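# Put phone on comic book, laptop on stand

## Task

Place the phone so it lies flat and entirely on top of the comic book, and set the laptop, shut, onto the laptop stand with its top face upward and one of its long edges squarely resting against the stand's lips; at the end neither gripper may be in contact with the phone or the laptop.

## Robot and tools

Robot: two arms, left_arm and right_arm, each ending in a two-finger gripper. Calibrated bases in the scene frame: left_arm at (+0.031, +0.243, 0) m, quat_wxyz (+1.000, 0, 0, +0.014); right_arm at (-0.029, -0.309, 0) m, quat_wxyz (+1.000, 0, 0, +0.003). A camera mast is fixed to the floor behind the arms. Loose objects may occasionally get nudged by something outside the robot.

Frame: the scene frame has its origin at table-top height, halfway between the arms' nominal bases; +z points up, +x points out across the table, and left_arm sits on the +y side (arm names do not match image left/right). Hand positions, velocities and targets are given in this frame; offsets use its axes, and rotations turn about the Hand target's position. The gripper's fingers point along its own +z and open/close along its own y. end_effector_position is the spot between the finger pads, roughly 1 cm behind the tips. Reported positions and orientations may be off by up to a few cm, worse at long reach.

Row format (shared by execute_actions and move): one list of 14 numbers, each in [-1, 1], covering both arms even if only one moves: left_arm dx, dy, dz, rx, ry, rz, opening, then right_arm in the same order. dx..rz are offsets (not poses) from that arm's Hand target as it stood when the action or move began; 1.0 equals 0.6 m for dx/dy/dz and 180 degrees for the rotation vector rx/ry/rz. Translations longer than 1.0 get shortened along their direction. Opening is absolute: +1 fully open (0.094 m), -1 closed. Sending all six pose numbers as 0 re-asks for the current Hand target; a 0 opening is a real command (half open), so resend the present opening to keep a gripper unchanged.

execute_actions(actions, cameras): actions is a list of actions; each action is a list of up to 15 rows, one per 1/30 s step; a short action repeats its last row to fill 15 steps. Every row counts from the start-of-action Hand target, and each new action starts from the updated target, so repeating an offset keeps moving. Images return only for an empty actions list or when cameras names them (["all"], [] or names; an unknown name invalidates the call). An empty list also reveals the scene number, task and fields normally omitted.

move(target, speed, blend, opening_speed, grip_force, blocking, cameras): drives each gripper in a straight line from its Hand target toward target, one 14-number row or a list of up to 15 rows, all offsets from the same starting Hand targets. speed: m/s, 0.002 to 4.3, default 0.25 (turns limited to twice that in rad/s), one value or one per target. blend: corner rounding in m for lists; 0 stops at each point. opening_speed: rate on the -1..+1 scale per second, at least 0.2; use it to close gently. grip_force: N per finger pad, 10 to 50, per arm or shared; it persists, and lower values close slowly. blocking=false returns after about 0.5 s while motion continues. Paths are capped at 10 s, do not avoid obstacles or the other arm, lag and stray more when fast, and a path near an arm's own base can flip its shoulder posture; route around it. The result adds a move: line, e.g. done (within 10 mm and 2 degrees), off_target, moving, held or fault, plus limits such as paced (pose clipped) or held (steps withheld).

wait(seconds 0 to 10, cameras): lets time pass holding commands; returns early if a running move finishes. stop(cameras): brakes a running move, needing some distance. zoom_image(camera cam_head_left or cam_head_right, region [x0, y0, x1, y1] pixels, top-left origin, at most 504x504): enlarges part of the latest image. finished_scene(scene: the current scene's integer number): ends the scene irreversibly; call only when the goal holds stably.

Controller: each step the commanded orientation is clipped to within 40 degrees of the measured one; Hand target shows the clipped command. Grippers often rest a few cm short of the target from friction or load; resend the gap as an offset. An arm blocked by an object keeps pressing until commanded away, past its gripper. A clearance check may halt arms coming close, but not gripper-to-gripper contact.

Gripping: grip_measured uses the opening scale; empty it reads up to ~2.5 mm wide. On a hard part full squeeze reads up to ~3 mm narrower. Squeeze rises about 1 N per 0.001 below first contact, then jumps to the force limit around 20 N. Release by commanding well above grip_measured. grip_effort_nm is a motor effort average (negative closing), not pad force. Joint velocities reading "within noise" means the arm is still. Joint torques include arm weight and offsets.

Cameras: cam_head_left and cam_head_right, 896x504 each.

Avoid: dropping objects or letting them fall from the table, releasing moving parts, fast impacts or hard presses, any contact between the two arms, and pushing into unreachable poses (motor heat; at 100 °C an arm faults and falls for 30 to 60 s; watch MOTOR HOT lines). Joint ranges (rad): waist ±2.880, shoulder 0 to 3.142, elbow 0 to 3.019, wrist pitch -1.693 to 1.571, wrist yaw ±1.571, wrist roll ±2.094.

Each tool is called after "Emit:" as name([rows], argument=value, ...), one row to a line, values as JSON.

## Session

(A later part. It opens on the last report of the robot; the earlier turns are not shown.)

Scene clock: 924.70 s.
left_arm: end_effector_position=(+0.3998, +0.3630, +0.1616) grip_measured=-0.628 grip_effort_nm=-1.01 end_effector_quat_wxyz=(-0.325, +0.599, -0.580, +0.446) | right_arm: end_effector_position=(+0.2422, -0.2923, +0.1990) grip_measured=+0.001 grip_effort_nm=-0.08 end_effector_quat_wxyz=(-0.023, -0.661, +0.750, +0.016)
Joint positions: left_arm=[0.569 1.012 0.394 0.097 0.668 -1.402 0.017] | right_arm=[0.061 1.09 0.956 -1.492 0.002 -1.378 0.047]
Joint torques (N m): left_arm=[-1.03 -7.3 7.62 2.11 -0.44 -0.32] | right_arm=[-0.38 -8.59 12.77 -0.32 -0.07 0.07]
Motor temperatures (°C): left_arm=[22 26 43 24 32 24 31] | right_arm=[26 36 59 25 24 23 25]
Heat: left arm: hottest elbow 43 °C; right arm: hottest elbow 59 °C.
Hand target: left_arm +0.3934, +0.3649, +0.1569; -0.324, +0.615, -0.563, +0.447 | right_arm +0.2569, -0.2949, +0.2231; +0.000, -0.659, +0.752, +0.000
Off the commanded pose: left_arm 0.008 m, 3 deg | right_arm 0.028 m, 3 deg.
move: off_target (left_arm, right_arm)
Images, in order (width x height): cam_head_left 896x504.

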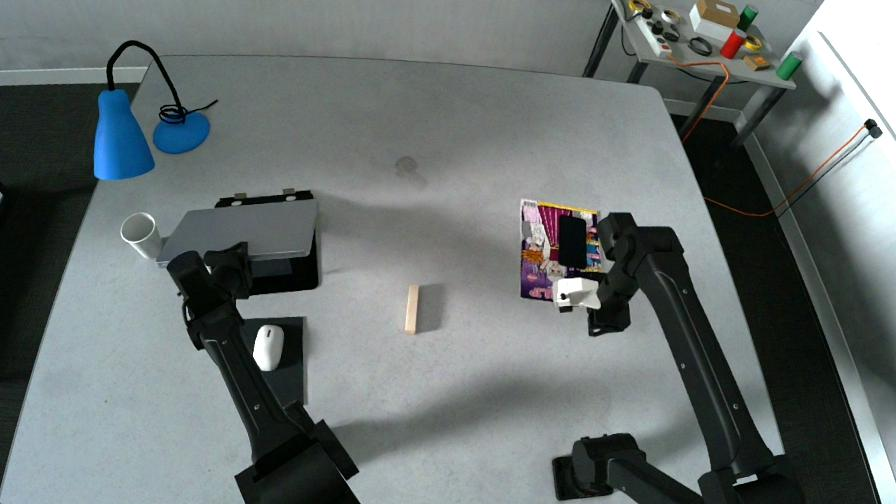

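Emit:
move(target=[0, 0, 0, 0, 0, 0, -0.3, 0, 0, 0, 0, 0, 0, 0.0], speed=0.05, opening_speed=0.3, cameras=["cam_head_left"])

Emit:
zoom_image(camera="cam_head_left", region=[150, 160, 350, 320])

Scene clock: 951.07 s.
left_arm: end_effector_position=(+0.3965, +0.3628, +0.1607) grip_measured=-0.302 grip_effort_nm=0.13 end_effector_quat_wxyz=(-0.327, +0.607, -0.569, +0.448) | right_arm: end_effector_position=(+0.2422, -0.2923, +0.1990) grip_measured=+0.001 grip_effort_nm=-0.08 end_effector_quat_wxyz=(-0.023, -0.661, +0.750, +0.016)
Joint positions: left_arm=[0.568 0.997 0.377 0.115 0.653 -1.434 0.033] | right_arm=[0.061 1.09 0.956 -1.492 0.002 -1.378 0.047]
Joint torques (N m): left_arm=[-0.5 -6.07 9.31 1.51 0.05 0.02] | right_arm=[-0.38 -8.53 12.78 -0.34 -0.06 0.08]
Motor temperatures (°C): left_arm=[22 26 43 24 31 24 30] | right_arm=[26 36 60 25 24 23 25]
Heat: left arm: hottest elbow 43 °C; right arm: hottest elbow 60 °C.
Hand target: left_arm +0.3934, +0.3649, +0.1570; -0.324, +0.615, -0.563, +0.447 | right_arm +0.2569, -0.2949, +0.2231; +0.000, -0.659, +0.752, +0.000
Off the commanded pose: left_arm 0.005 m, 1 deg | right_arm 0.028 m, 3 deg.
move: off_target (right_arm)
Images, in order (width x height): cam_head_left 896x504.

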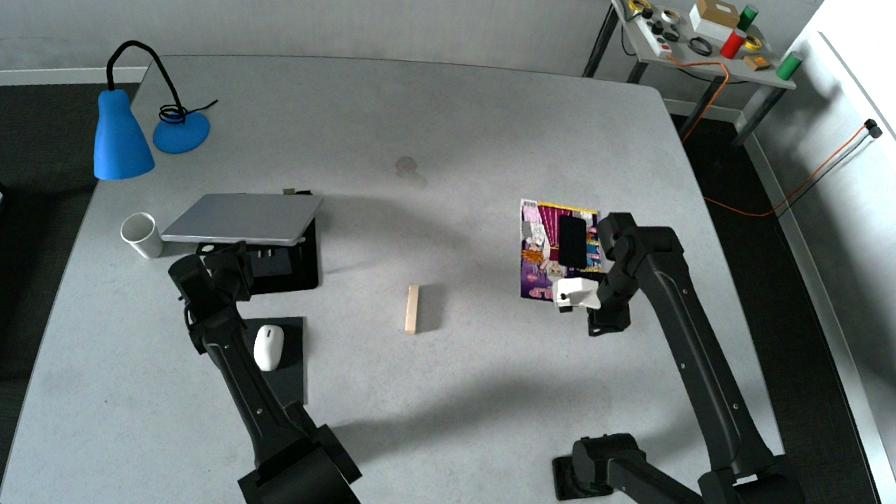

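Scaled by 2.520.

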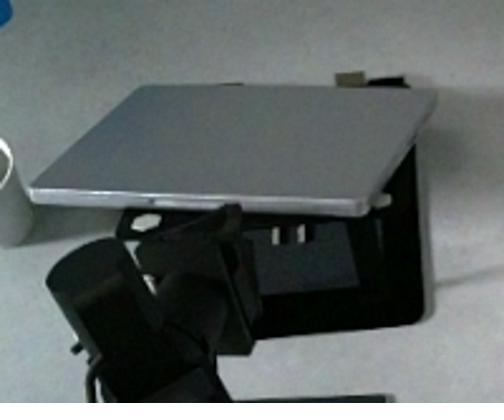

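Emit:
move([
  [-0.0917, 0.01, 0.05, 0, 0, 0, -0.3, 0, 0, 0, 0, 0, 0, 0.0],
  [-0.0807, -0.1332, 0.1133, 0.4575, 0.0813, -0.3086, -0.97, 0, 0, 0, 0, 0, 0, 0.0],
], speed=[0.12, 0.35], blend=[0.02, 0], cameras=["cam_head_left", "cam_head_right"])

Emit:
zoom_image(camera="cam_head_left", region=[150, 160, 350, 320])

Emit:
zoom_image(camera="cam_head_right", region=[170, 160, 350, 300])

Scene clock: 977.43 s.
left_arm: end_effector_position=(+0.3276, +0.2852, +0.1839) grip_measured=-0.962 grip_effort_nm=-0.36 end_effector_quat_wxyz=(+0.309, -0.014, +0.951, -0.007) | right_arm: end_effector_position=(+0.2422, -0.2923, +0.1990) grip_measured=+0.001 grip_effort_nm=-0.08 end_effector_quat_wxyz=(-0.023, -0.661, +0.750, +0.016)
Joint positions: left_arm=[0.193 0.703 0.593 -0.844 0.134 0.149 0.002] | right_arm=[0.061 1.09 0.956 -1.492 0.002 -1.378 0.047]
Joint torques (N m): left_arm=[-2.61 -3.72 18.32 1.01 0 0.1] | right_arm=[-0.32 -8.53 12.79 -0.32 -0.07 0.08]
Motor temperatures (°C): left_arm=[22 26 44 24 31 24 29] | right_arm=[26 36 60 25 24 23 25]
Heat: left arm: hottest elbow 44 °C; right arm: hottest elbow 60 °C.
Hand target: left_arm +0.3451, +0.2851, +0.2250; +0.342, -0.001, +0.940, +0.000 | right_arm +0.2569, -0.2949, +0.2231; +0.000, -0.659, +0.752, +0.000
Off the commanded pose: left_arm 0.045 m, 4 deg | right_arm 0.028 m, 3 deg.
move: off_target (left_arm, right_arm); target 2's new opening was sent with left_arm's hand 0.045 m and 4 deg from that target

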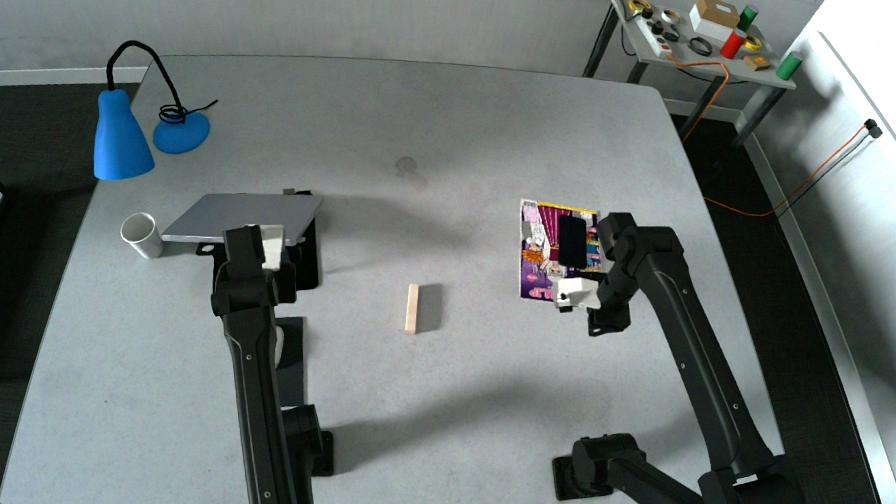

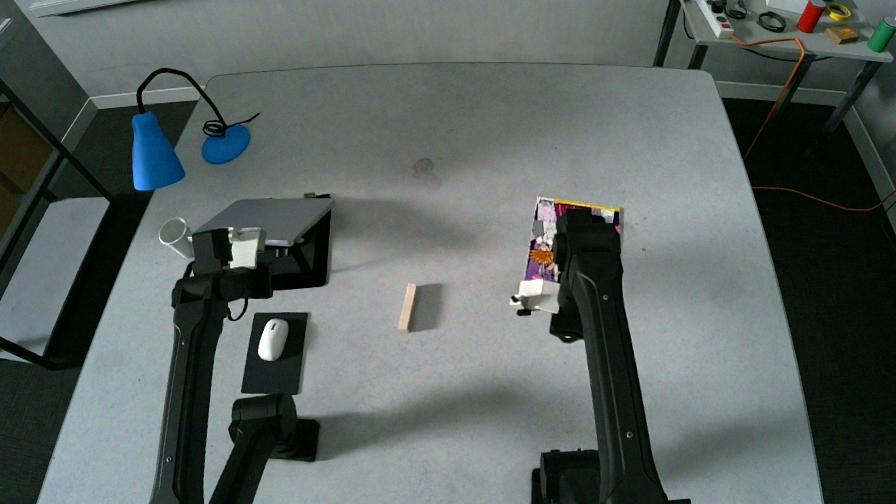

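Scaled by 2.520.

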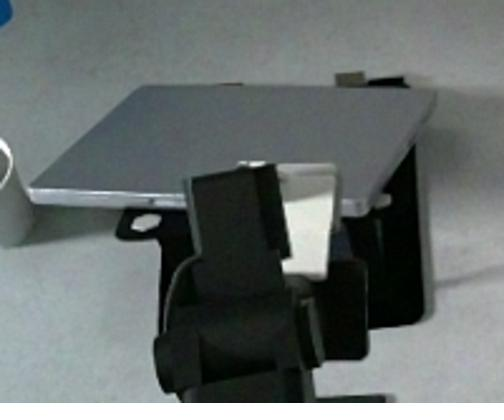

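Scaled by 2.800.

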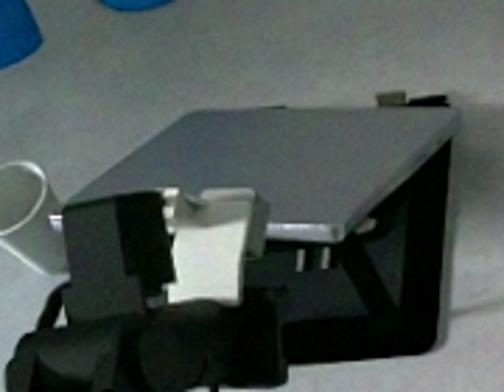

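Emit:
move(target=[0.045, 0, -0.0633, 0, -0.1278, 0.0, -0.97, 0, 0, 0, 0, 0, 0, 0.0], speed=0.2, cameras=["cam_head_left", "cam_head_right"])

Emit:
zoom_image(camera="cam_head_right", region=[170, 160, 350, 300])

Emit:
zoom_image(camera="cam_head_left", region=[200, 180, 320, 300])

Scene clock: 1006.17 s.
left_arm: end_effector_position=(+0.3716, +0.2841, +0.1896) grip_measured=-0.962 grip_effort_nm=-0.39 end_effector_quat_wxyz=(+0.519, +0.004, +0.854, +0.002) | right_arm: end_effector_position=(+0.2422, -0.2923, +0.1990) grip_measured=+0.001 grip_effort_nm=-0.08 end_effector_quat_wxyz=(-0.023, -0.661, +0.750, +0.016)
Joint positions: left_arm=[0.193 0.641 0.357 -0.205 0.197 0.113 0.002] | right_arm=[0.061 1.09 0.956 -1.492 0.002 -1.378 0.047]
Joint torques (N m): left_arm=[-1.9 -2.08 10.21 2.58 0.1 -0.1] | right_arm=[-0.38 -8.47 12.74 -0.35 -0.07 0.08]
Motor temperatures (°C): left_arm=[22 25 47 24 30 24 29] | right_arm=[26 36 60 25 24 23 25]
Heat: left arm: hottest elbow 47 °C; right arm: hottest elbow 60 °C.
Hand target: left_arm +0.3720, +0.2850, +0.1869; +0.523, -0.001, +0.853, +0.000 | right_arm +0.2569, -0.2949, +0.2231; +0.000, -0.659, +0.752, +0.000
Off the commanded pose: left_arm 0.003 m, 1 deg | right_arm 0.028 m, 3 deg.
move: off_target (right_arm)

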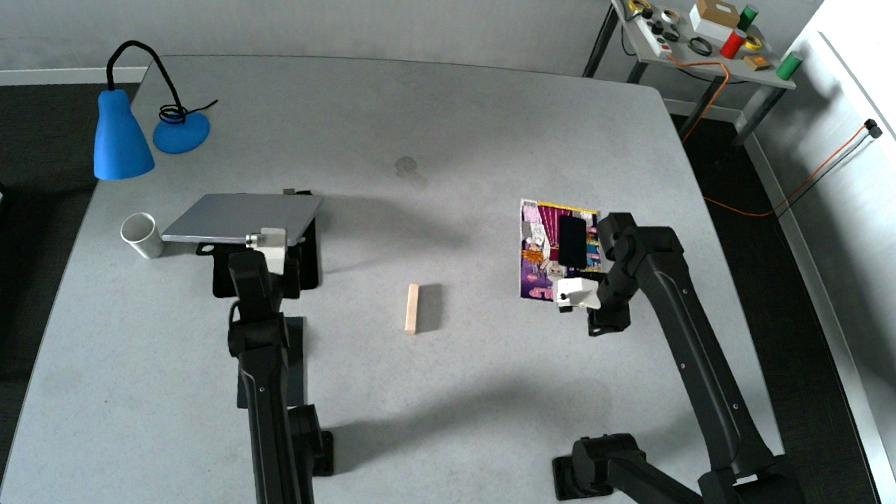

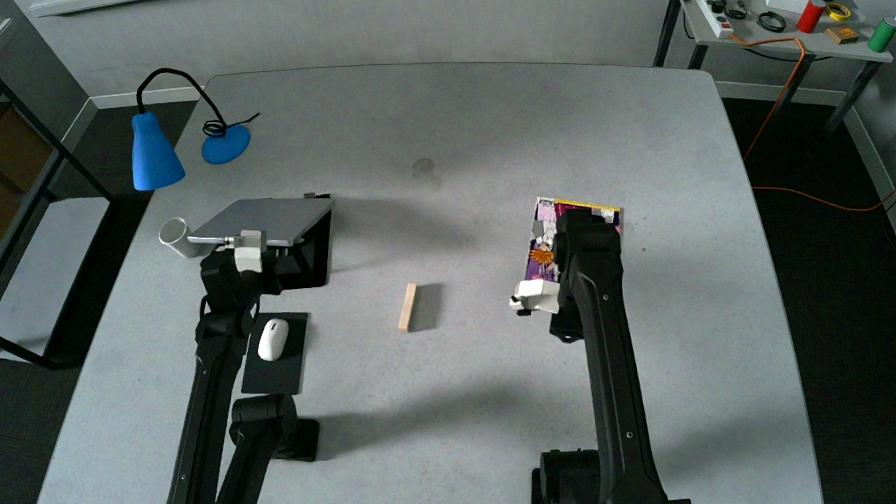

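Scaled by 2.800.

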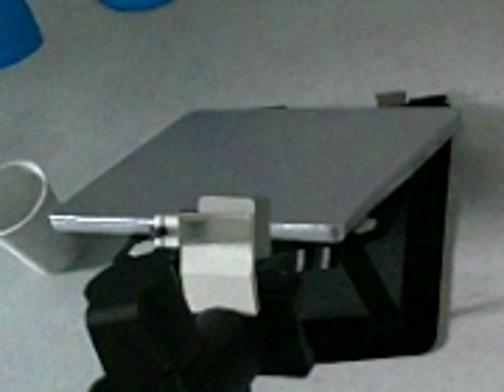

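Scaled by 4.200.

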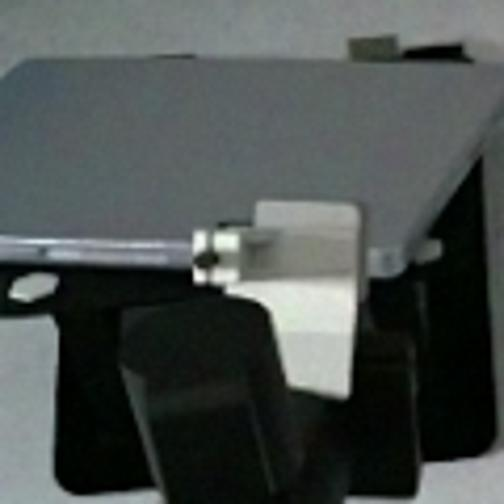

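Emit:
move([
  [0.0183, 0, -0.0242, 0, 0, 0, -0.97, 0, 0, 0, 0, 0, 0, 0.0],
  [0.055, 0, -0.0412, 0, 0, 0, -0.97, 0, 0, 0, 0, 0, 0, 0.0],
], speed=0.06, blend=[0.01, 0], cameras=["cam_head_left", "cam_head_right"])

Emit:
zoom_image(camera="cam_head_left", region=[150, 160, 350, 320])

Emit:
zoom_image(camera="cam_head_right", region=[170, 160, 350, 300])

Scene clock: 1016.63 s.
left_arm: end_effector_position=(+0.4002, +0.2891, +0.1586) grip_measured=-0.962 grip_effort_nm=-0.39 end_effector_quat_wxyz=(+0.516, -0.003, +0.857, +0.004) | right_arm: end_effector_position=(+0.2422, -0.2923, +0.1990) grip_measured=+0.001 grip_effort_nm=-0.08 end_effector_quat_wxyz=(-0.023, -0.661, +0.750, +0.016)
Joint positions: left_arm=[0.178 0.84 0.342 0.003 0.173 0.097 0.002] | right_arm=[0.061 1.09 0.956 -1.492 0.002 -1.378 0.047]
Joint torques (N m): left_arm=[-2.37 -3.19 10.86 2.56 -0.08 -0.11] | right_arm=[-0.38 -8.41 12.74 -0.32 -0.07 0.07]
Motor temperatures (°C): left_arm=[22 25 47 24 30 24 29] | right_arm=[26 36 60 25 24 23 25]
Heat: left arm: hottest elbow 47 °C; right arm: hottest elbow 60 °C.
Hand target: left_arm +0.4051, +0.2850, +0.1624; +0.523, -0.001, +0.852, +0.000 | right_arm +0.2569, -0.2949, +0.2231; +0.000, -0.659, +0.752, +0.000
Off the commanded pose: left_arm 0.007 m, 1 deg | right_arm 0.028 m, 3 deg.
move: off_target (right_arm); blend cut to 0.0091 m at target 1

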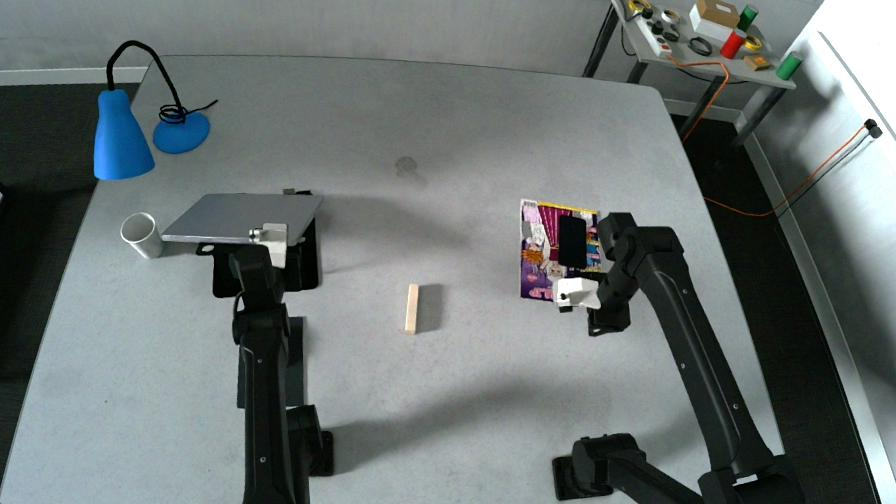

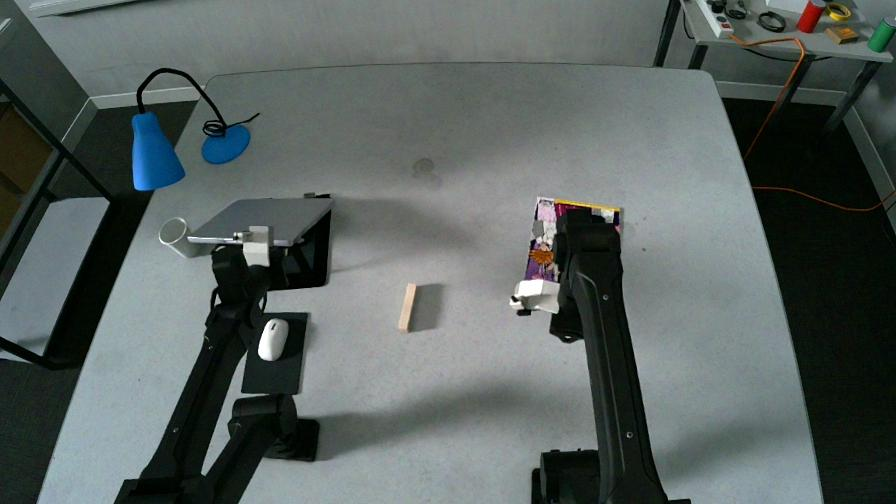

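Scaled by 2.520.

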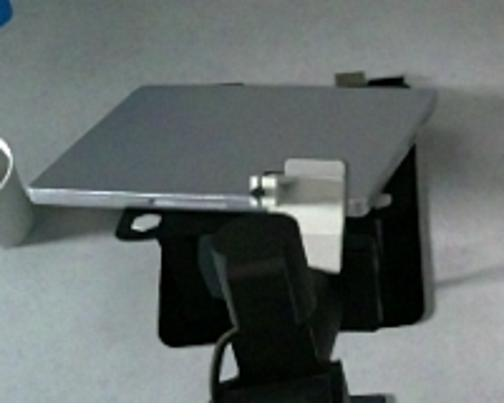

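Scaled by 2.800.

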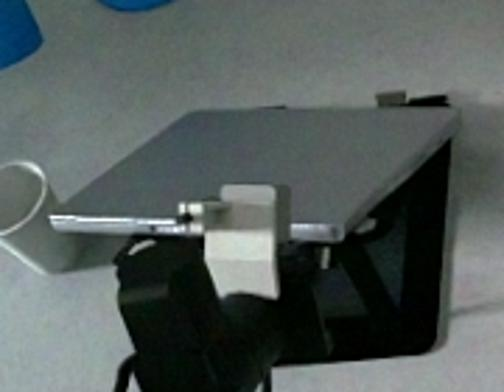

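Emit:
move(target=[0.025, -0.004, 0.0083, 0, 0, 0, -0.97, 0, 0, 0, 0, 0, 0, 0.0], speed=0.05, cameras=["cam_head_left"])

Emit:
zoom_image(camera="cam_head_left", region=[150, 160, 350, 320])

Scene clock: 1028.43 s.
left_arm: end_effector_position=(+0.4027, +0.2860, +0.1495) grip_measured=-0.962 grip_effort_nm=-0.39 end_effector_quat_wxyz=(+0.506, -0.005, +0.863, +0.003) | right_arm: end_effector_position=(+0.2422, -0.2923, +0.1990) grip_measured=+0.001 grip_effort_nm=-0.08 end_effector_quat_wxyz=(-0.023, -0.661, +0.750, +0.016)
Joint positions: left_arm=[0.16 0.871 0.342 0.013 0.154 0.087 0.002] | right_arm=[0.061 1.09 0.956 -1.492 0.002 -1.378 0.047]
Joint torques (N m): left_arm=[-2.02 -2.67 14.01 2.63 -0.08 -0.07] | right_arm=[-0.38 -8.41 12.77 -0.34 -0.07 0.08]
Motor temperatures (°C): left_arm=[22 25 47 24 30 24 29] | right_arm=[26 36 60 25 24 23 25]
Heat: left arm: hottest elbow 47 °C; right arm: hottest elbow 60 °C.
Hand target: left_arm +0.4201, +0.2826, +0.1672; +0.523, -0.001, +0.853, +0.000 | right_arm +0.2569, -0.2949, +0.2231; +0.000, -0.659, +0.752, +0.000
Off the commanded pose: left_arm 0.025 m, 2 deg | right_arm 0.028 m, 3 deg.
move: off_target (left_arm, right_arm)
Images, in order (width x height): cam_head_left 896x504.

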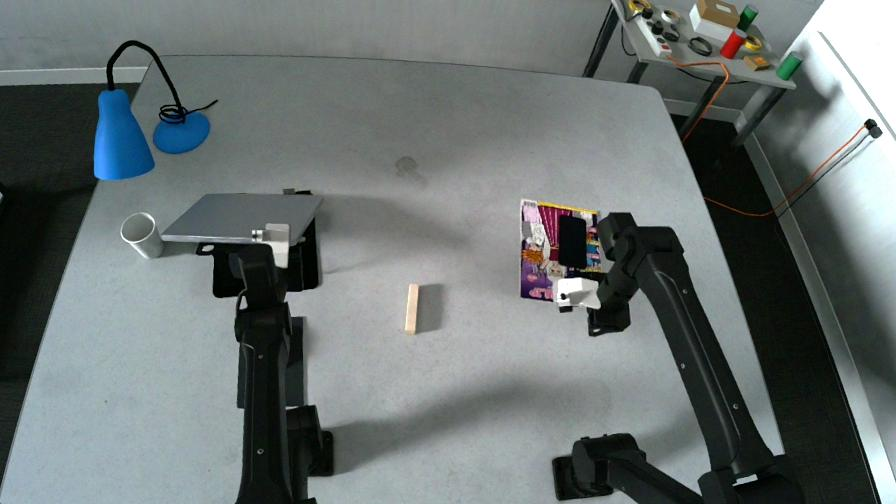

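Scaled by 2.520.

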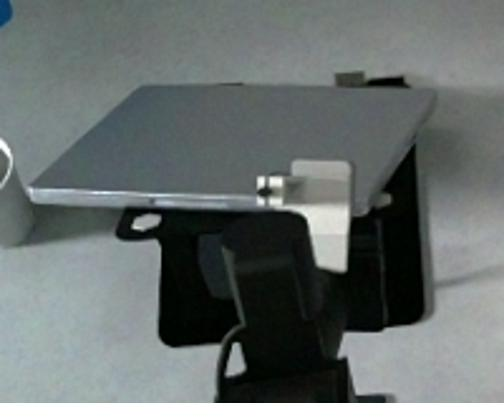

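Emit:
move([
  [-0.06, 0.004, 0.03, 0, 0, 0, -0.97, 0, 0, 0, 0, 0, 0, 0.0],
  [-0.0335, 0.004, 0.0772, 0, 0, 0, -0.97, 0, 0, 0, 0, 0, 0, 0.0],
], speed=0.08, blend=[0.015, 0], cameras=[])

Scene clock: 1050.70 s.
left_arm: end_effector_position=(+0.3810, +0.2788, +0.1710) grip_measured=-0.962 grip_effort_nm=-0.39 end_effector_quat_wxyz=(+0.493, -0.002, +0.870, -0.009) | right_arm: end_effector_position=(+0.2422, -0.2923, +0.1990) grip_measured=+0.001 grip_effort_nm=-0.08 end_effector_quat_wxyz=(-0.023, -0.661, +0.750, +0.016)
Joint positions: left_arm=[0.162 0.726 0.369 -0.193 0.177 0.087 0.002] | right_arm=[0.061 1.09 0.956 -1.492 0.002 -1.378 0.047]
Joint torques (N m): left_arm=[-0.67 -4.07 17.88 1.44 -0.12 0.02] | right_arm=[-0.26 -8.59 12.74 -0.34 -0.07 0.08]
Motor temperatures (°C): left_arm=[22 25 49 24 29 24 29] | right_arm=[26 36 60 25 24 23 25]
Heat: left arm: hottest elbow 49 °C; right arm: hottest elbow 60 °C.
Hand target: left_arm +0.3999, +0.2850, +0.2134; +0.523, -0.001, +0.853, +0.000 | right_arm +0.2569, -0.2949, +0.2231; +0.000, -0.659, +0.752, +0.000
Off the commanded pose: left_arm 0.047 m, 4 deg | right_arm 0.028 m, 3 deg.
move: off_target (left_arm, right_arm)
No camera images: "cameras" was empty.

Emit:
move(target=[0.0333, 0.006, -0.0083, 0, 0, 0, -0.97, 0, 0, 0, 0, 0, 0, 0.0], speed=0.06, cameras=["cam_head_left"])

Emit:
zoom_image(camera="cam_head_left", region=[150, 160, 350, 320])

Scene clock: 1055.53 s.
left_arm: end_effector_position=(+0.3929, +0.2812, +0.1660) grip_measured=-0.962 grip_effort_nm=-0.39 end_effector_quat_wxyz=(+0.486, -0.003, +0.874, -0.010) | right_arm: end_effector_position=(+0.2422, -0.2923, +0.1990) grip_measured=+0.001 grip_effort_nm=-0.08 end_effector_quat_wxyz=(-0.023, -0.661, +0.750, +0.016)
Joint positions: left_arm=[0.162 0.794 0.388 -0.159 0.176 0.087 0.002] | right_arm=[0.061 1.09 0.956 -1.492 0.002 -1.378 0.047]
Joint torques (N m): left_arm=[-1.38 -2.96 17.68 2.65 -0.06 0.04] | right_arm=[-0.38 -8.53 12.77 -0.35 -0.07 0.07]
Motor temperatures (°C): left_arm=[22 25 50 24 29 24 29] | right_arm=[26 36 60 25 24 23 25]
Heat: left arm: hottest elbow 50 °C; right arm: hottest elbow 60 °C.
Hand target: left_arm +0.4199, +0.2887, +0.2084; +0.523, -0.001, +0.853, +0.000 | right_arm +0.2569, -0.2949, +0.2231; +0.000, -0.659, +0.752, +0.000
Off the commanded pose: left_arm 0.051 m, 5 deg | right_arm 0.028 m, 3 deg.
move: off_target (left_arm, right_arm)
Images, in order (width x height): cam_head_left 896x504.

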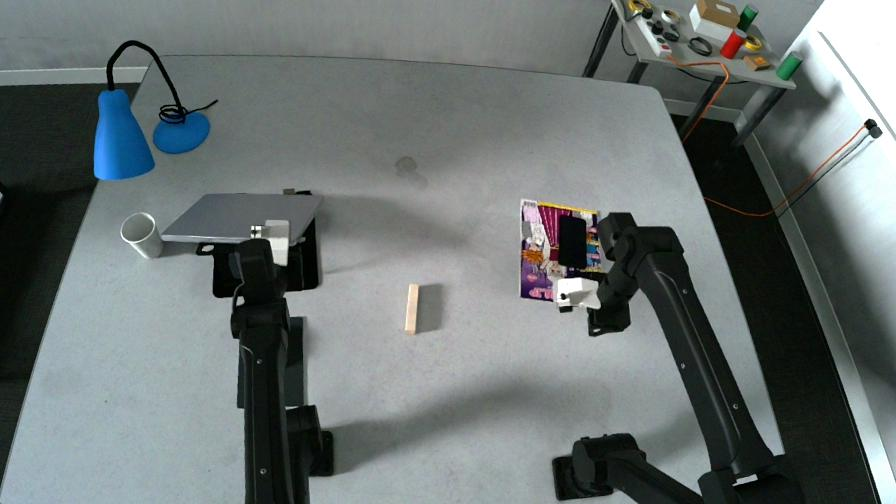

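Scaled by 2.520.

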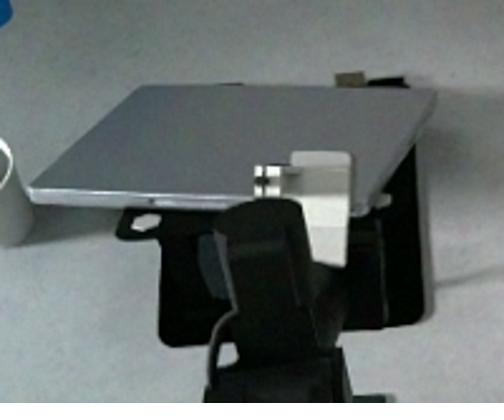

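Emit:
move(target=[0.035, 0.004, -0.003, 0, -0.01, 0, -0.97, 0, 0, 0, 0, 0, 0, 0.0], speed=0.06, cameras=["cam_head_left"])

Emit:
zoom_image(camera="cam_head_left", region=[150, 160, 350, 320])

Scene clock: 1059.07 s.
left_arm: end_effector_position=(+0.4110, +0.2848, +0.1645) grip_measured=-0.962 grip_effort_nm=-0.39 end_effector_quat_wxyz=(+0.499, -0.002, +0.867, -0.007) | right_arm: end_effector_position=(+0.2422, -0.2923, +0.1990) grip_measured=+0.001 grip_effort_nm=-0.08 end_effector_quat_wxyz=(-0.023, -0.661, +0.750, +0.016)
Joint positions: left_arm=[0.162 0.873 0.398 -0.06 0.176 0.087 0.002] | right_arm=[0.061 1.09 0.956 -1.492 0.002 -1.378 0.047]
Joint torques (N m): left_arm=[-1.26 -3.6 17.58 2.55 -0.05 -0.04] | right_arm=[-0.38 -8.47 12.75 -0.34 -0.07 0.07]
Motor temperatures (°C): left_arm=[22 25 50 24 29 24 29] | right_arm=[26 36 60 25 24 23 25]
Heat: left arm: hottest elbow 50 °C; right arm: hottest elbow 60 °C.
Hand target: left_arm +0.4409, +0.2910, +0.2067; +0.536, -0.001, +0.844, +0.000 | right_arm +0.2569, -0.2949, +0.2231; +0.000, -0.659, +0.752, +0.000
Off the commanded pose: left_arm 0.052 m, 5 deg | right_arm 0.028 m, 3 deg.
move: off_target (left_arm, right_arm)
Images, in order (width x height): cam_head_left 896x504.

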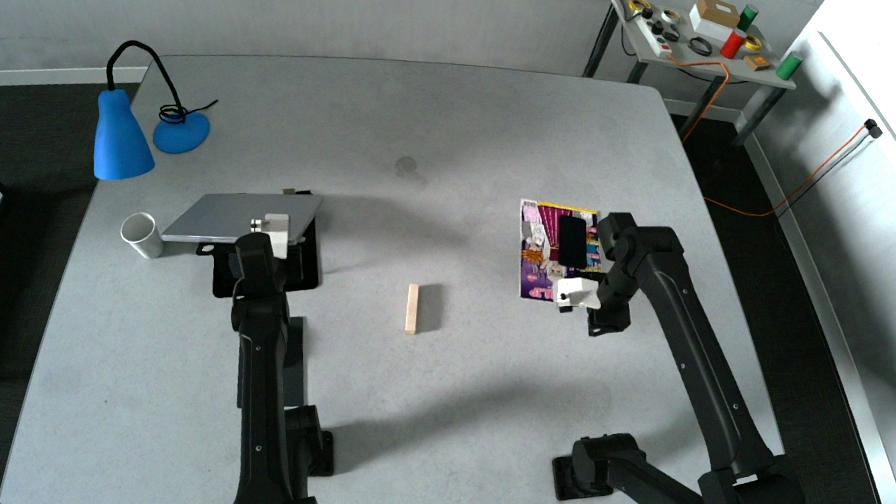

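Scaled by 2.520.

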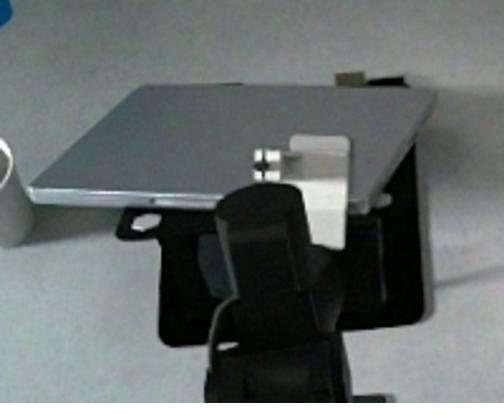

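Emit:
zoom_image(camera="cam_head_left", region=[220, 200, 310, 280])

Scaled by 5.600.

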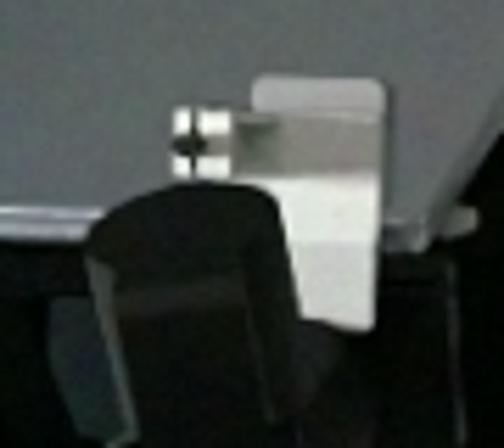

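Emit:
move(target=[0.02, 0.002, -0.0167, 0, -0.015, 0, -0.97, 0, 0, 0, 0, 0, 0, 0.0], speed=0.05, cameras=["cam_head_left"])

Emit:
zoom_image(camera="cam_head_left", region=[150, 160, 350, 320])

Scene clock: 1072.77 s.
left_arm: end_effector_position=(+0.4321, +0.2890, +0.1687) grip_measured=-0.962 grip_effort_nm=-0.39 end_effector_quat_wxyz=(+0.532, +0.000, +0.847, -0.002) | right_arm: end_effector_position=(+0.2422, -0.2923, +0.1990) grip_measured=+0.001 grip_effort_nm=-0.08 end_effector_quat_wxyz=(-0.023, -0.661, +0.750, +0.016)
Joint positions: left_arm=[0.162 0.954 0.398 0.099 0.175 0.082 0.002] | right_arm=[0.061 1.09 0.956 -1.492 0.002 -1.378 0.047]
Joint torques (N m): left_arm=[-0.56 -4.66 15.12 2.59 0.01 -0.11] | right_arm=[-0.38 -8.41 12.75 -0.34 -0.07 0.08]
Motor temperatures (°C): left_arm=[22 25 53 24 29 24 29] | right_arm=[26 36 60 25 24 23 25]
Heat: left arm: hottest elbow 53 °C; right arm: hottest elbow 60 °C.
Hand target: left_arm +0.4529, +0.2923, +0.1968; +0.556, -0.001, +0.831, +0.000 | right_arm +0.2569, -0.2949, +0.2231; +0.000, -0.659, +0.752, +0.000
Off the commanded pose: left_arm 0.035 m, 3 deg | right_arm 0.028 m, 3 deg.
move: off_target (left_arm, right_arm)
Images, in order (width x height): cam_head_left 896x504.

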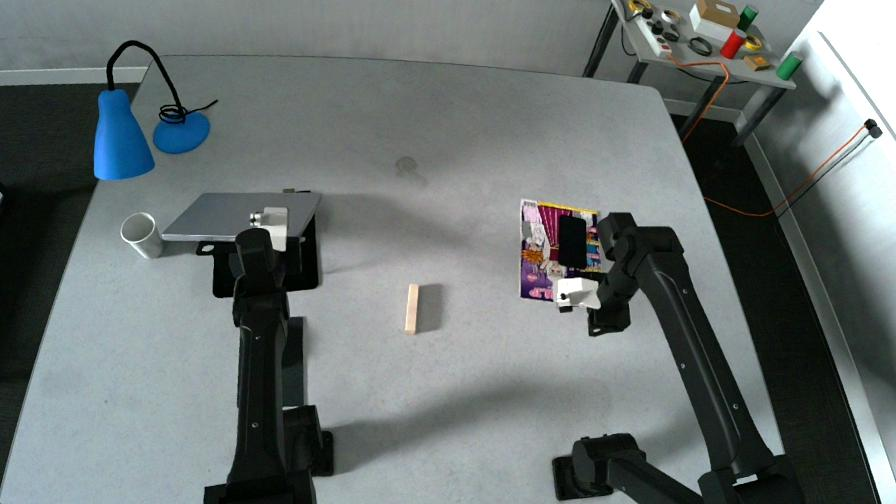

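Scaled by 2.520.

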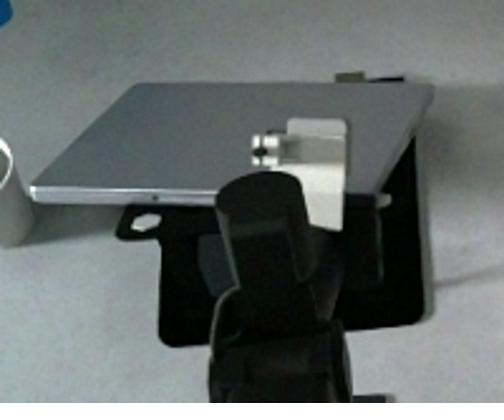

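Emit:
move(target=[-0.1, -0.008, 0.0, 0, 0, 0, -0.97, 0, 0, 0, 0, 0, 0, 0.0], speed=0.1, cameras=["cam_head_left"])

Emit:
zoom_image(camera="cam_head_left", region=[150, 160, 350, 320])

Scene clock: 1083.93 s.
left_arm: end_effector_position=(+0.3971, +0.2832, +0.1989) grip_measured=-0.962 grip_effort_nm=-0.38 end_effector_quat_wxyz=(+0.557, +0.004, +0.831, -0.003) | right_arm: end_effector_position=(+0.2422, -0.2923, +0.1990) grip_measured=+0.001 grip_effort_nm=-0.08 end_effector_quat_wxyz=(-0.023, -0.661, +0.750, +0.016)
Joint positions: left_arm=[0.176 0.735 0.357 -0.019 0.198 0.082 0.002] | right_arm=[0.061 1.09 0.956 -1.492 0.002 -1.378 0.047]
Joint torques (N m): left_arm=[-0.67 -4.48 10.37 1.47 0.17 0.03] | right_arm=[-0.44 -8.47 12.75 -0.32 -0.07 0.08]
Motor temperatures (°C): left_arm=[22 25 53 24 29 24 29] | right_arm=[26 36 60 25 24 23 25]
Heat: left arm: hottest elbow 53 °C; right arm: hottest elbow 60 °C.
Hand target: left_arm +0.3929, +0.2874, +0.1968; +0.556, -0.001, +0.831, +0.000 | right_arm +0.2569, -0.2949, +0.2231; +0.000, -0.659, +0.752, +0.000
Off the commanded pose: left_arm 0.006 m, 1 deg | right_arm 0.028 m, 3 deg.
move: off_target (right_arm)
Images, in order (width x height): cam_head_left 896x504.

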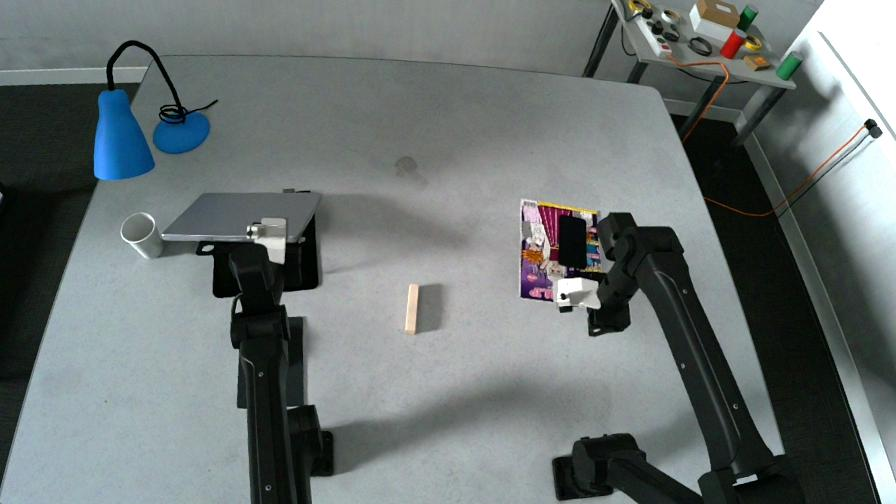

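Scaled by 2.520.

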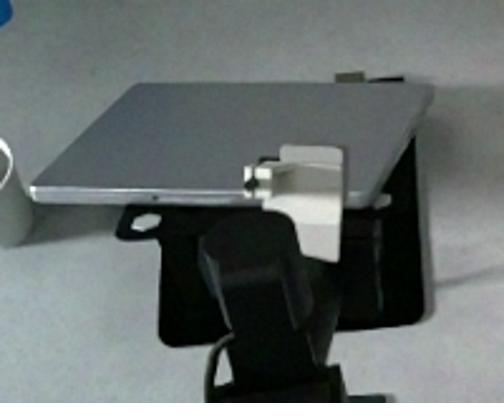

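Emit:
move([
  [-0.0215, 0, -0.0447, 0, 0, 0, -0.97, 0, 0, 0, 0, 0, 0, 0.0],
  [0.0117, 0, 0.022, 0, 0, 0, -0.97, 0, 0, 0, 0, 0, 0, 0.0],
], speed=0.08, cameras=[])

Scene clock: 1096.50 s.
left_arm: end_effector_position=(+0.3804, +0.2848, +0.1686) grip_measured=-0.962 grip_effort_nm=-0.39 end_effector_quat_wxyz=(+0.527, -0.006, +0.850, -0.006) | right_arm: end_effector_position=(+0.2422, -0.2923, +0.1990) grip_measured=+0.001 grip_effort_nm=-0.08 end_effector_quat_wxyz=(-0.023, -0.661, +0.750, +0.016)
Joint positions: left_arm=[0.19 0.72 0.311 -0.06 0.2 0.082 0.002] | right_arm=[0.061 1.09 0.956 -1.492 0.002 -1.378 0.047]
Joint torques (N m): left_arm=[-1.55 -3.43 17.68 1.5 -0.05 -0.02] | right_arm=[-0.5 -8.53 12.77 -0.35 -0.07 0.08]
Motor temperatures (°C): left_arm=[22 25 50 24 29 24 29] | right_arm=[26 36 61 25 24 23 25]
Heat: left arm: hottest elbow 50 °C; right arm: hottest elbow 61 °C.
Hand target: left_arm +0.3999, +0.2874, +0.2099; +0.556, -0.001, +0.831, +0.000 | right_arm +0.2569, -0.2949, +0.2231; +0.000, -0.659, +0.752, +0.000
Off the commanded pose: left_arm 0.046 m, 4 deg | right_arm 0.028 m, 3 deg.
move: off_target (left_arm, right_arm)
No camera images: "cameras" was empty.

Emit:
move(target=[0.03, 0, -0.001, 0, 0, 0, -0.97, 0, 0, 0, 0, 0, 0, 0.0], speed=0.06, cameras=[])

Scene clock: 1099.97 s.
left_arm: end_effector_position=(+0.3906, +0.2873, +0.1666) grip_measured=-0.962 grip_effort_nm=-0.39 end_effector_quat_wxyz=(+0.521, -0.008, +0.854, -0.003) | right_arm: end_effector_position=(+0.2422, -0.2923, +0.1990) grip_measured=+0.001 grip_effort_nm=-0.08 end_effector_quat_wxyz=(-0.023, -0.661, +0.750, +0.016)
Joint positions: left_arm=[0.185 0.776 0.334 -0.043 0.186 0.082 0.002] | right_arm=[0.061 1.09 0.956 -1.492 0.002 -1.378 0.047]
Joint torques (N m): left_arm=[-2.73 -3.72 17.51 2.62 -0.05 -0.09] | right_arm=[-0.32 -8.47 12.78 -0.35 -0.06 0.08]
Motor temperatures (°C): left_arm=[22 25 50 24 29 24 29] | right_arm=[26 36 61 25 24 23 25]
Heat: left arm: hottest elbow 50 °C; right arm: hottest elbow 61 °C.
Hand target: left_arm +0.4179, +0.2875, +0.2093; +0.556, -0.001, +0.831, +0.000 | right_arm +0.2569, -0.2949, +0.2231; +0.000, -0.659, +0.752, +0.000
Off the commanded pose: left_arm 0.051 m, 5 deg | right_arm 0.028 m, 3 deg.
move: off_target (left_arm, right_arm)
No camera images: "cameras" was empty.

Emit:
move(target=[0.03, -0.003, -0.006, 0, 0, 0, -0.97, 0, 0, 0, 0, 0, 0, 0.0], speed=0.06, cameras=["cam_head_left"])

Emit:
zoom_image(camera="cam_head_left", region=[150, 160, 350, 320])

Scene clock: 1104.50 s.
left_arm: end_effector_position=(+0.4079, +0.2861, +0.1648) grip_measured=-0.962 grip_effort_nm=-0.39 end_effector_quat_wxyz=(+0.521, -0.006, +0.853, -0.001) | right_arm: end_effector_position=(+0.2422, -0.2923, +0.1990) grip_measured=+0.001 grip_effort_nm=-0.08 end_effector_quat_wxyz=(-0.023, -0.661, +0.750, +0.016)
Joint positions: left_arm=[0.163 0.857 0.359 0.017 0.166 0.076 0.002] | right_arm=[0.061 1.09 0.956 -1.492 0.002 -1.378 0.047]
Joint torques (N m): left_arm=[-2.84 -3.49 17.42 2.45 -0.09 -0.1] | right_arm=[-0.44 -8.47 12.75 -0.32 -0.07 0.09]
Motor temperatures (°C): left_arm=[22 25 50 24 29 24 28] | right_arm=[26 36 61 25 24 23 25]
Heat: left arm: hottest elbow 50 °C; right arm: hottest elbow 61 °C.
Hand target: left_arm +0.4359, +0.2857, +0.2057; +0.556, -0.001, +0.831, +0.000 | right_arm +0.2569, -0.2949, +0.2231; +0.000, -0.659, +0.752, +0.000
Off the commanded pose: left_arm 0.050 m, 5 deg | right_arm 0.028 m, 3 deg.
move: off_target (left_arm, right_arm)
Images, in order (width x height): cam_head_left 896x504.

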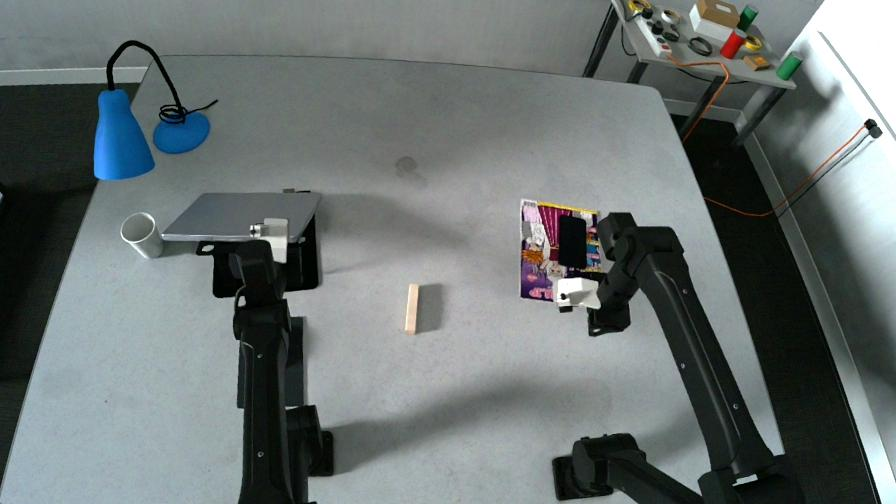

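Scaled by 2.520.

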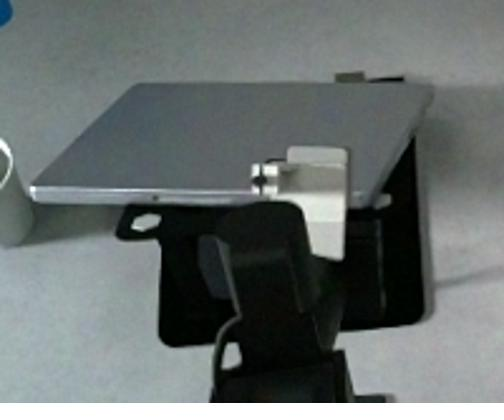

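Emit:
move(target=[0.02, -0.001, -0.0208, 0, 0, 0, -0.97, 0, 0, 0, 0, 0, 0, 0.0], speed=0.05, cameras=["cam_head_left"])

Emit:
zoom_image(camera="cam_head_left", region=[150, 160, 350, 320])

Scene clock: 1109.37 s.
left_arm: end_effector_position=(+0.4209, +0.2861, +0.1589) grip_measured=-0.962 grip_effort_nm=-0.39 end_effector_quat_wxyz=(+0.526, -0.005, +0.850, +0.000) | right_arm: end_effector_position=(+0.2422, -0.2923, +0.1990) grip_measured=+0.001 grip_effort_nm=-0.08 end_effector_quat_wxyz=(-0.023, -0.661, +0.750, +0.016)
Joint positions: left_arm=[0.152 0.929 0.365 0.095 0.157 0.072 0.002] | right_arm=[0.061 1.09 0.956 -1.492 0.002 -1.378 0.047]
Joint torques (N m): left_arm=[-2.61 -4.13 16.36 2.32 -0.11 -0.1] | right_arm=[-0.26 -8.59 12.77 -0.35 -0.07 0.08]
Motor temperatures (°C): left_arm=[22 25 51 24 29 24 28] | right_arm=[26 36 61 25 24 23 25]
Heat: left arm: hottest elbow 51 °C; right arm: hottest elbow 61 °C.
Hand target: left_arm +0.4479, +0.2851, +0.1932; +0.556, -0.001, +0.831, +0.000 | right_arm +0.2569, -0.2949, +0.2231; +0.000, -0.659, +0.752, +0.000
Off the commanded pose: left_arm 0.044 m, 4 deg | right_arm 0.028 m, 3 deg.
move: off_target (left_arm, right_arm)
Images, in order (width x height): cam_head_left 896x504.

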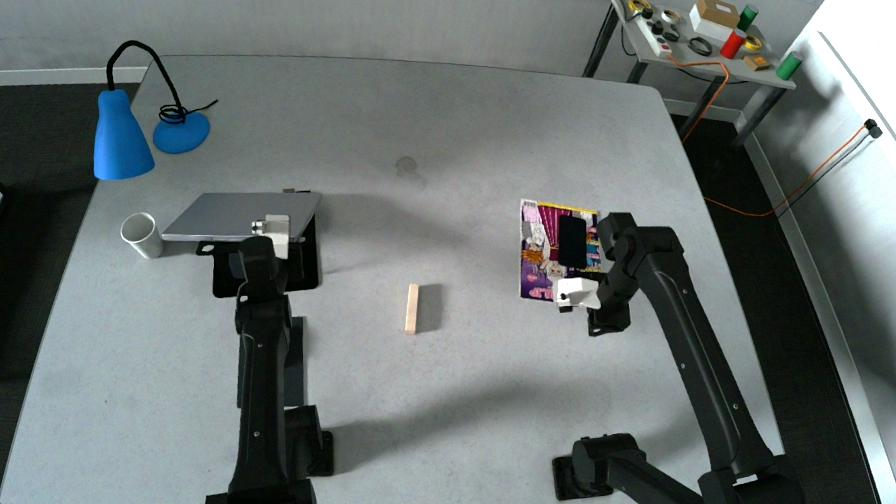

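Scaled by 2.520.

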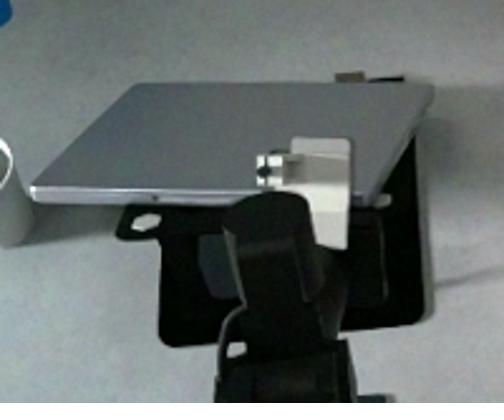

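Emit:
move(target=[0.0183, -0.001, -0.0217, 0, 0, 0, -0.97, 0, 0, 0, 0, 0, 0, 0.0], speed=0.05, cameras=["cam_head_left", "cam_head_right"])

Emit:
zoom_image(camera="cam_head_left", region=[150, 160, 350, 320])

Emit:
zoom_image(camera="cam_head_right", region=[170, 160, 350, 300])

Scene clock: 1115.53 s.
left_arm: end_effector_position=(+0.4333, +0.2841, +0.1578) grip_measured=-0.962 grip_effort_nm=-0.38 end_effector_quat_wxyz=(+0.539, -0.002, +0.843, +0.000) | right_arm: end_effector_position=(+0.2422, -0.2923, +0.1990) grip_measured=+0.001 grip_effort_nm=-0.08 end_effector_quat_wxyz=(-0.023, -0.661, +0.750, +0.016)
Joint positions: left_arm=[0.14 0.988 0.368 0.181 0.151 0.068 0.002] | right_arm=[0.061 1.09 0.956 -1.492 0.002 -1.378 0.047]
Joint torques (N m): left_arm=[-2.37 -2.96 15.79 2.35 -0.23 -0.09] | right_arm=[-0.38 -8.53 12.78 -0.32 -0.06 0.08]
Motor temperatures (°C): left_arm=[22 25 52 24 29 24 28] | right_arm=[26 36 61 25 24 23 25]
Heat: left arm: hottest elbow 52 °C; right arm: hottest elbow 61 °C.
Hand target: left_arm +0.4589, +0.2844, +0.1802; +0.556, -0.001, +0.831, +0.000 | right_arm +0.2569, -0.2949, +0.2231; +0.000, -0.659, +0.752, +0.000
Off the commanded pose: left_arm 0.034 m, 2 deg | right_arm 0.028 m, 3 deg.
move: off_target (left_arm, right_arm)

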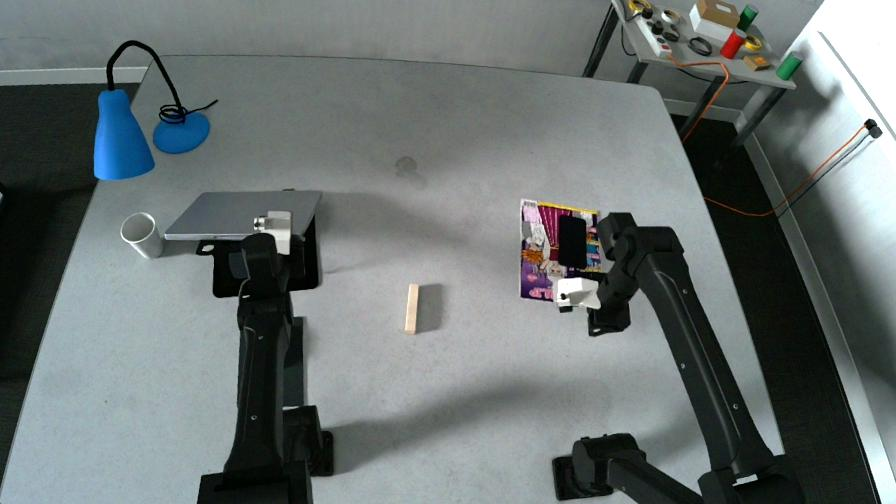

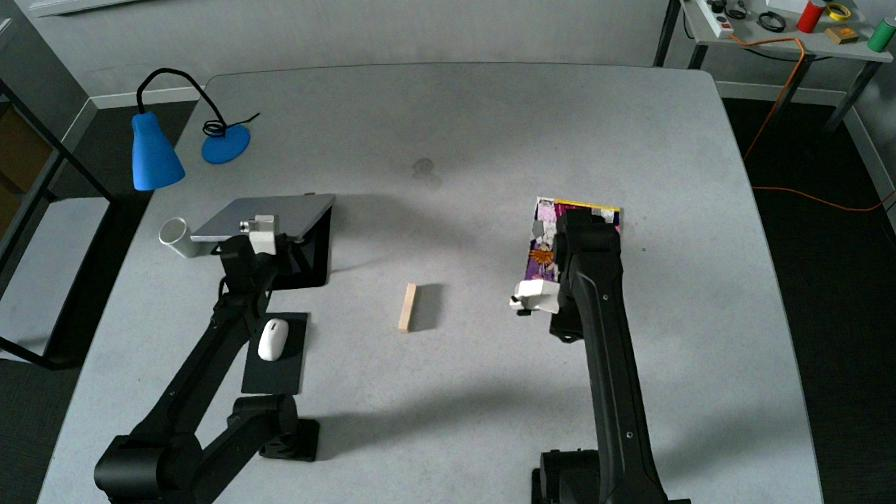

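Scaled by 2.520.

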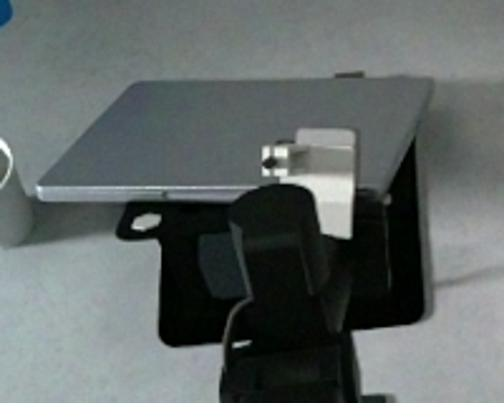

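Scaled by 2.800.

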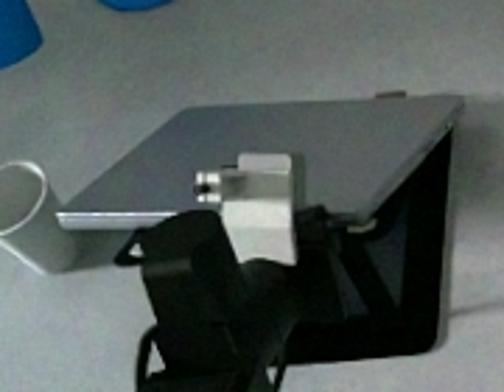

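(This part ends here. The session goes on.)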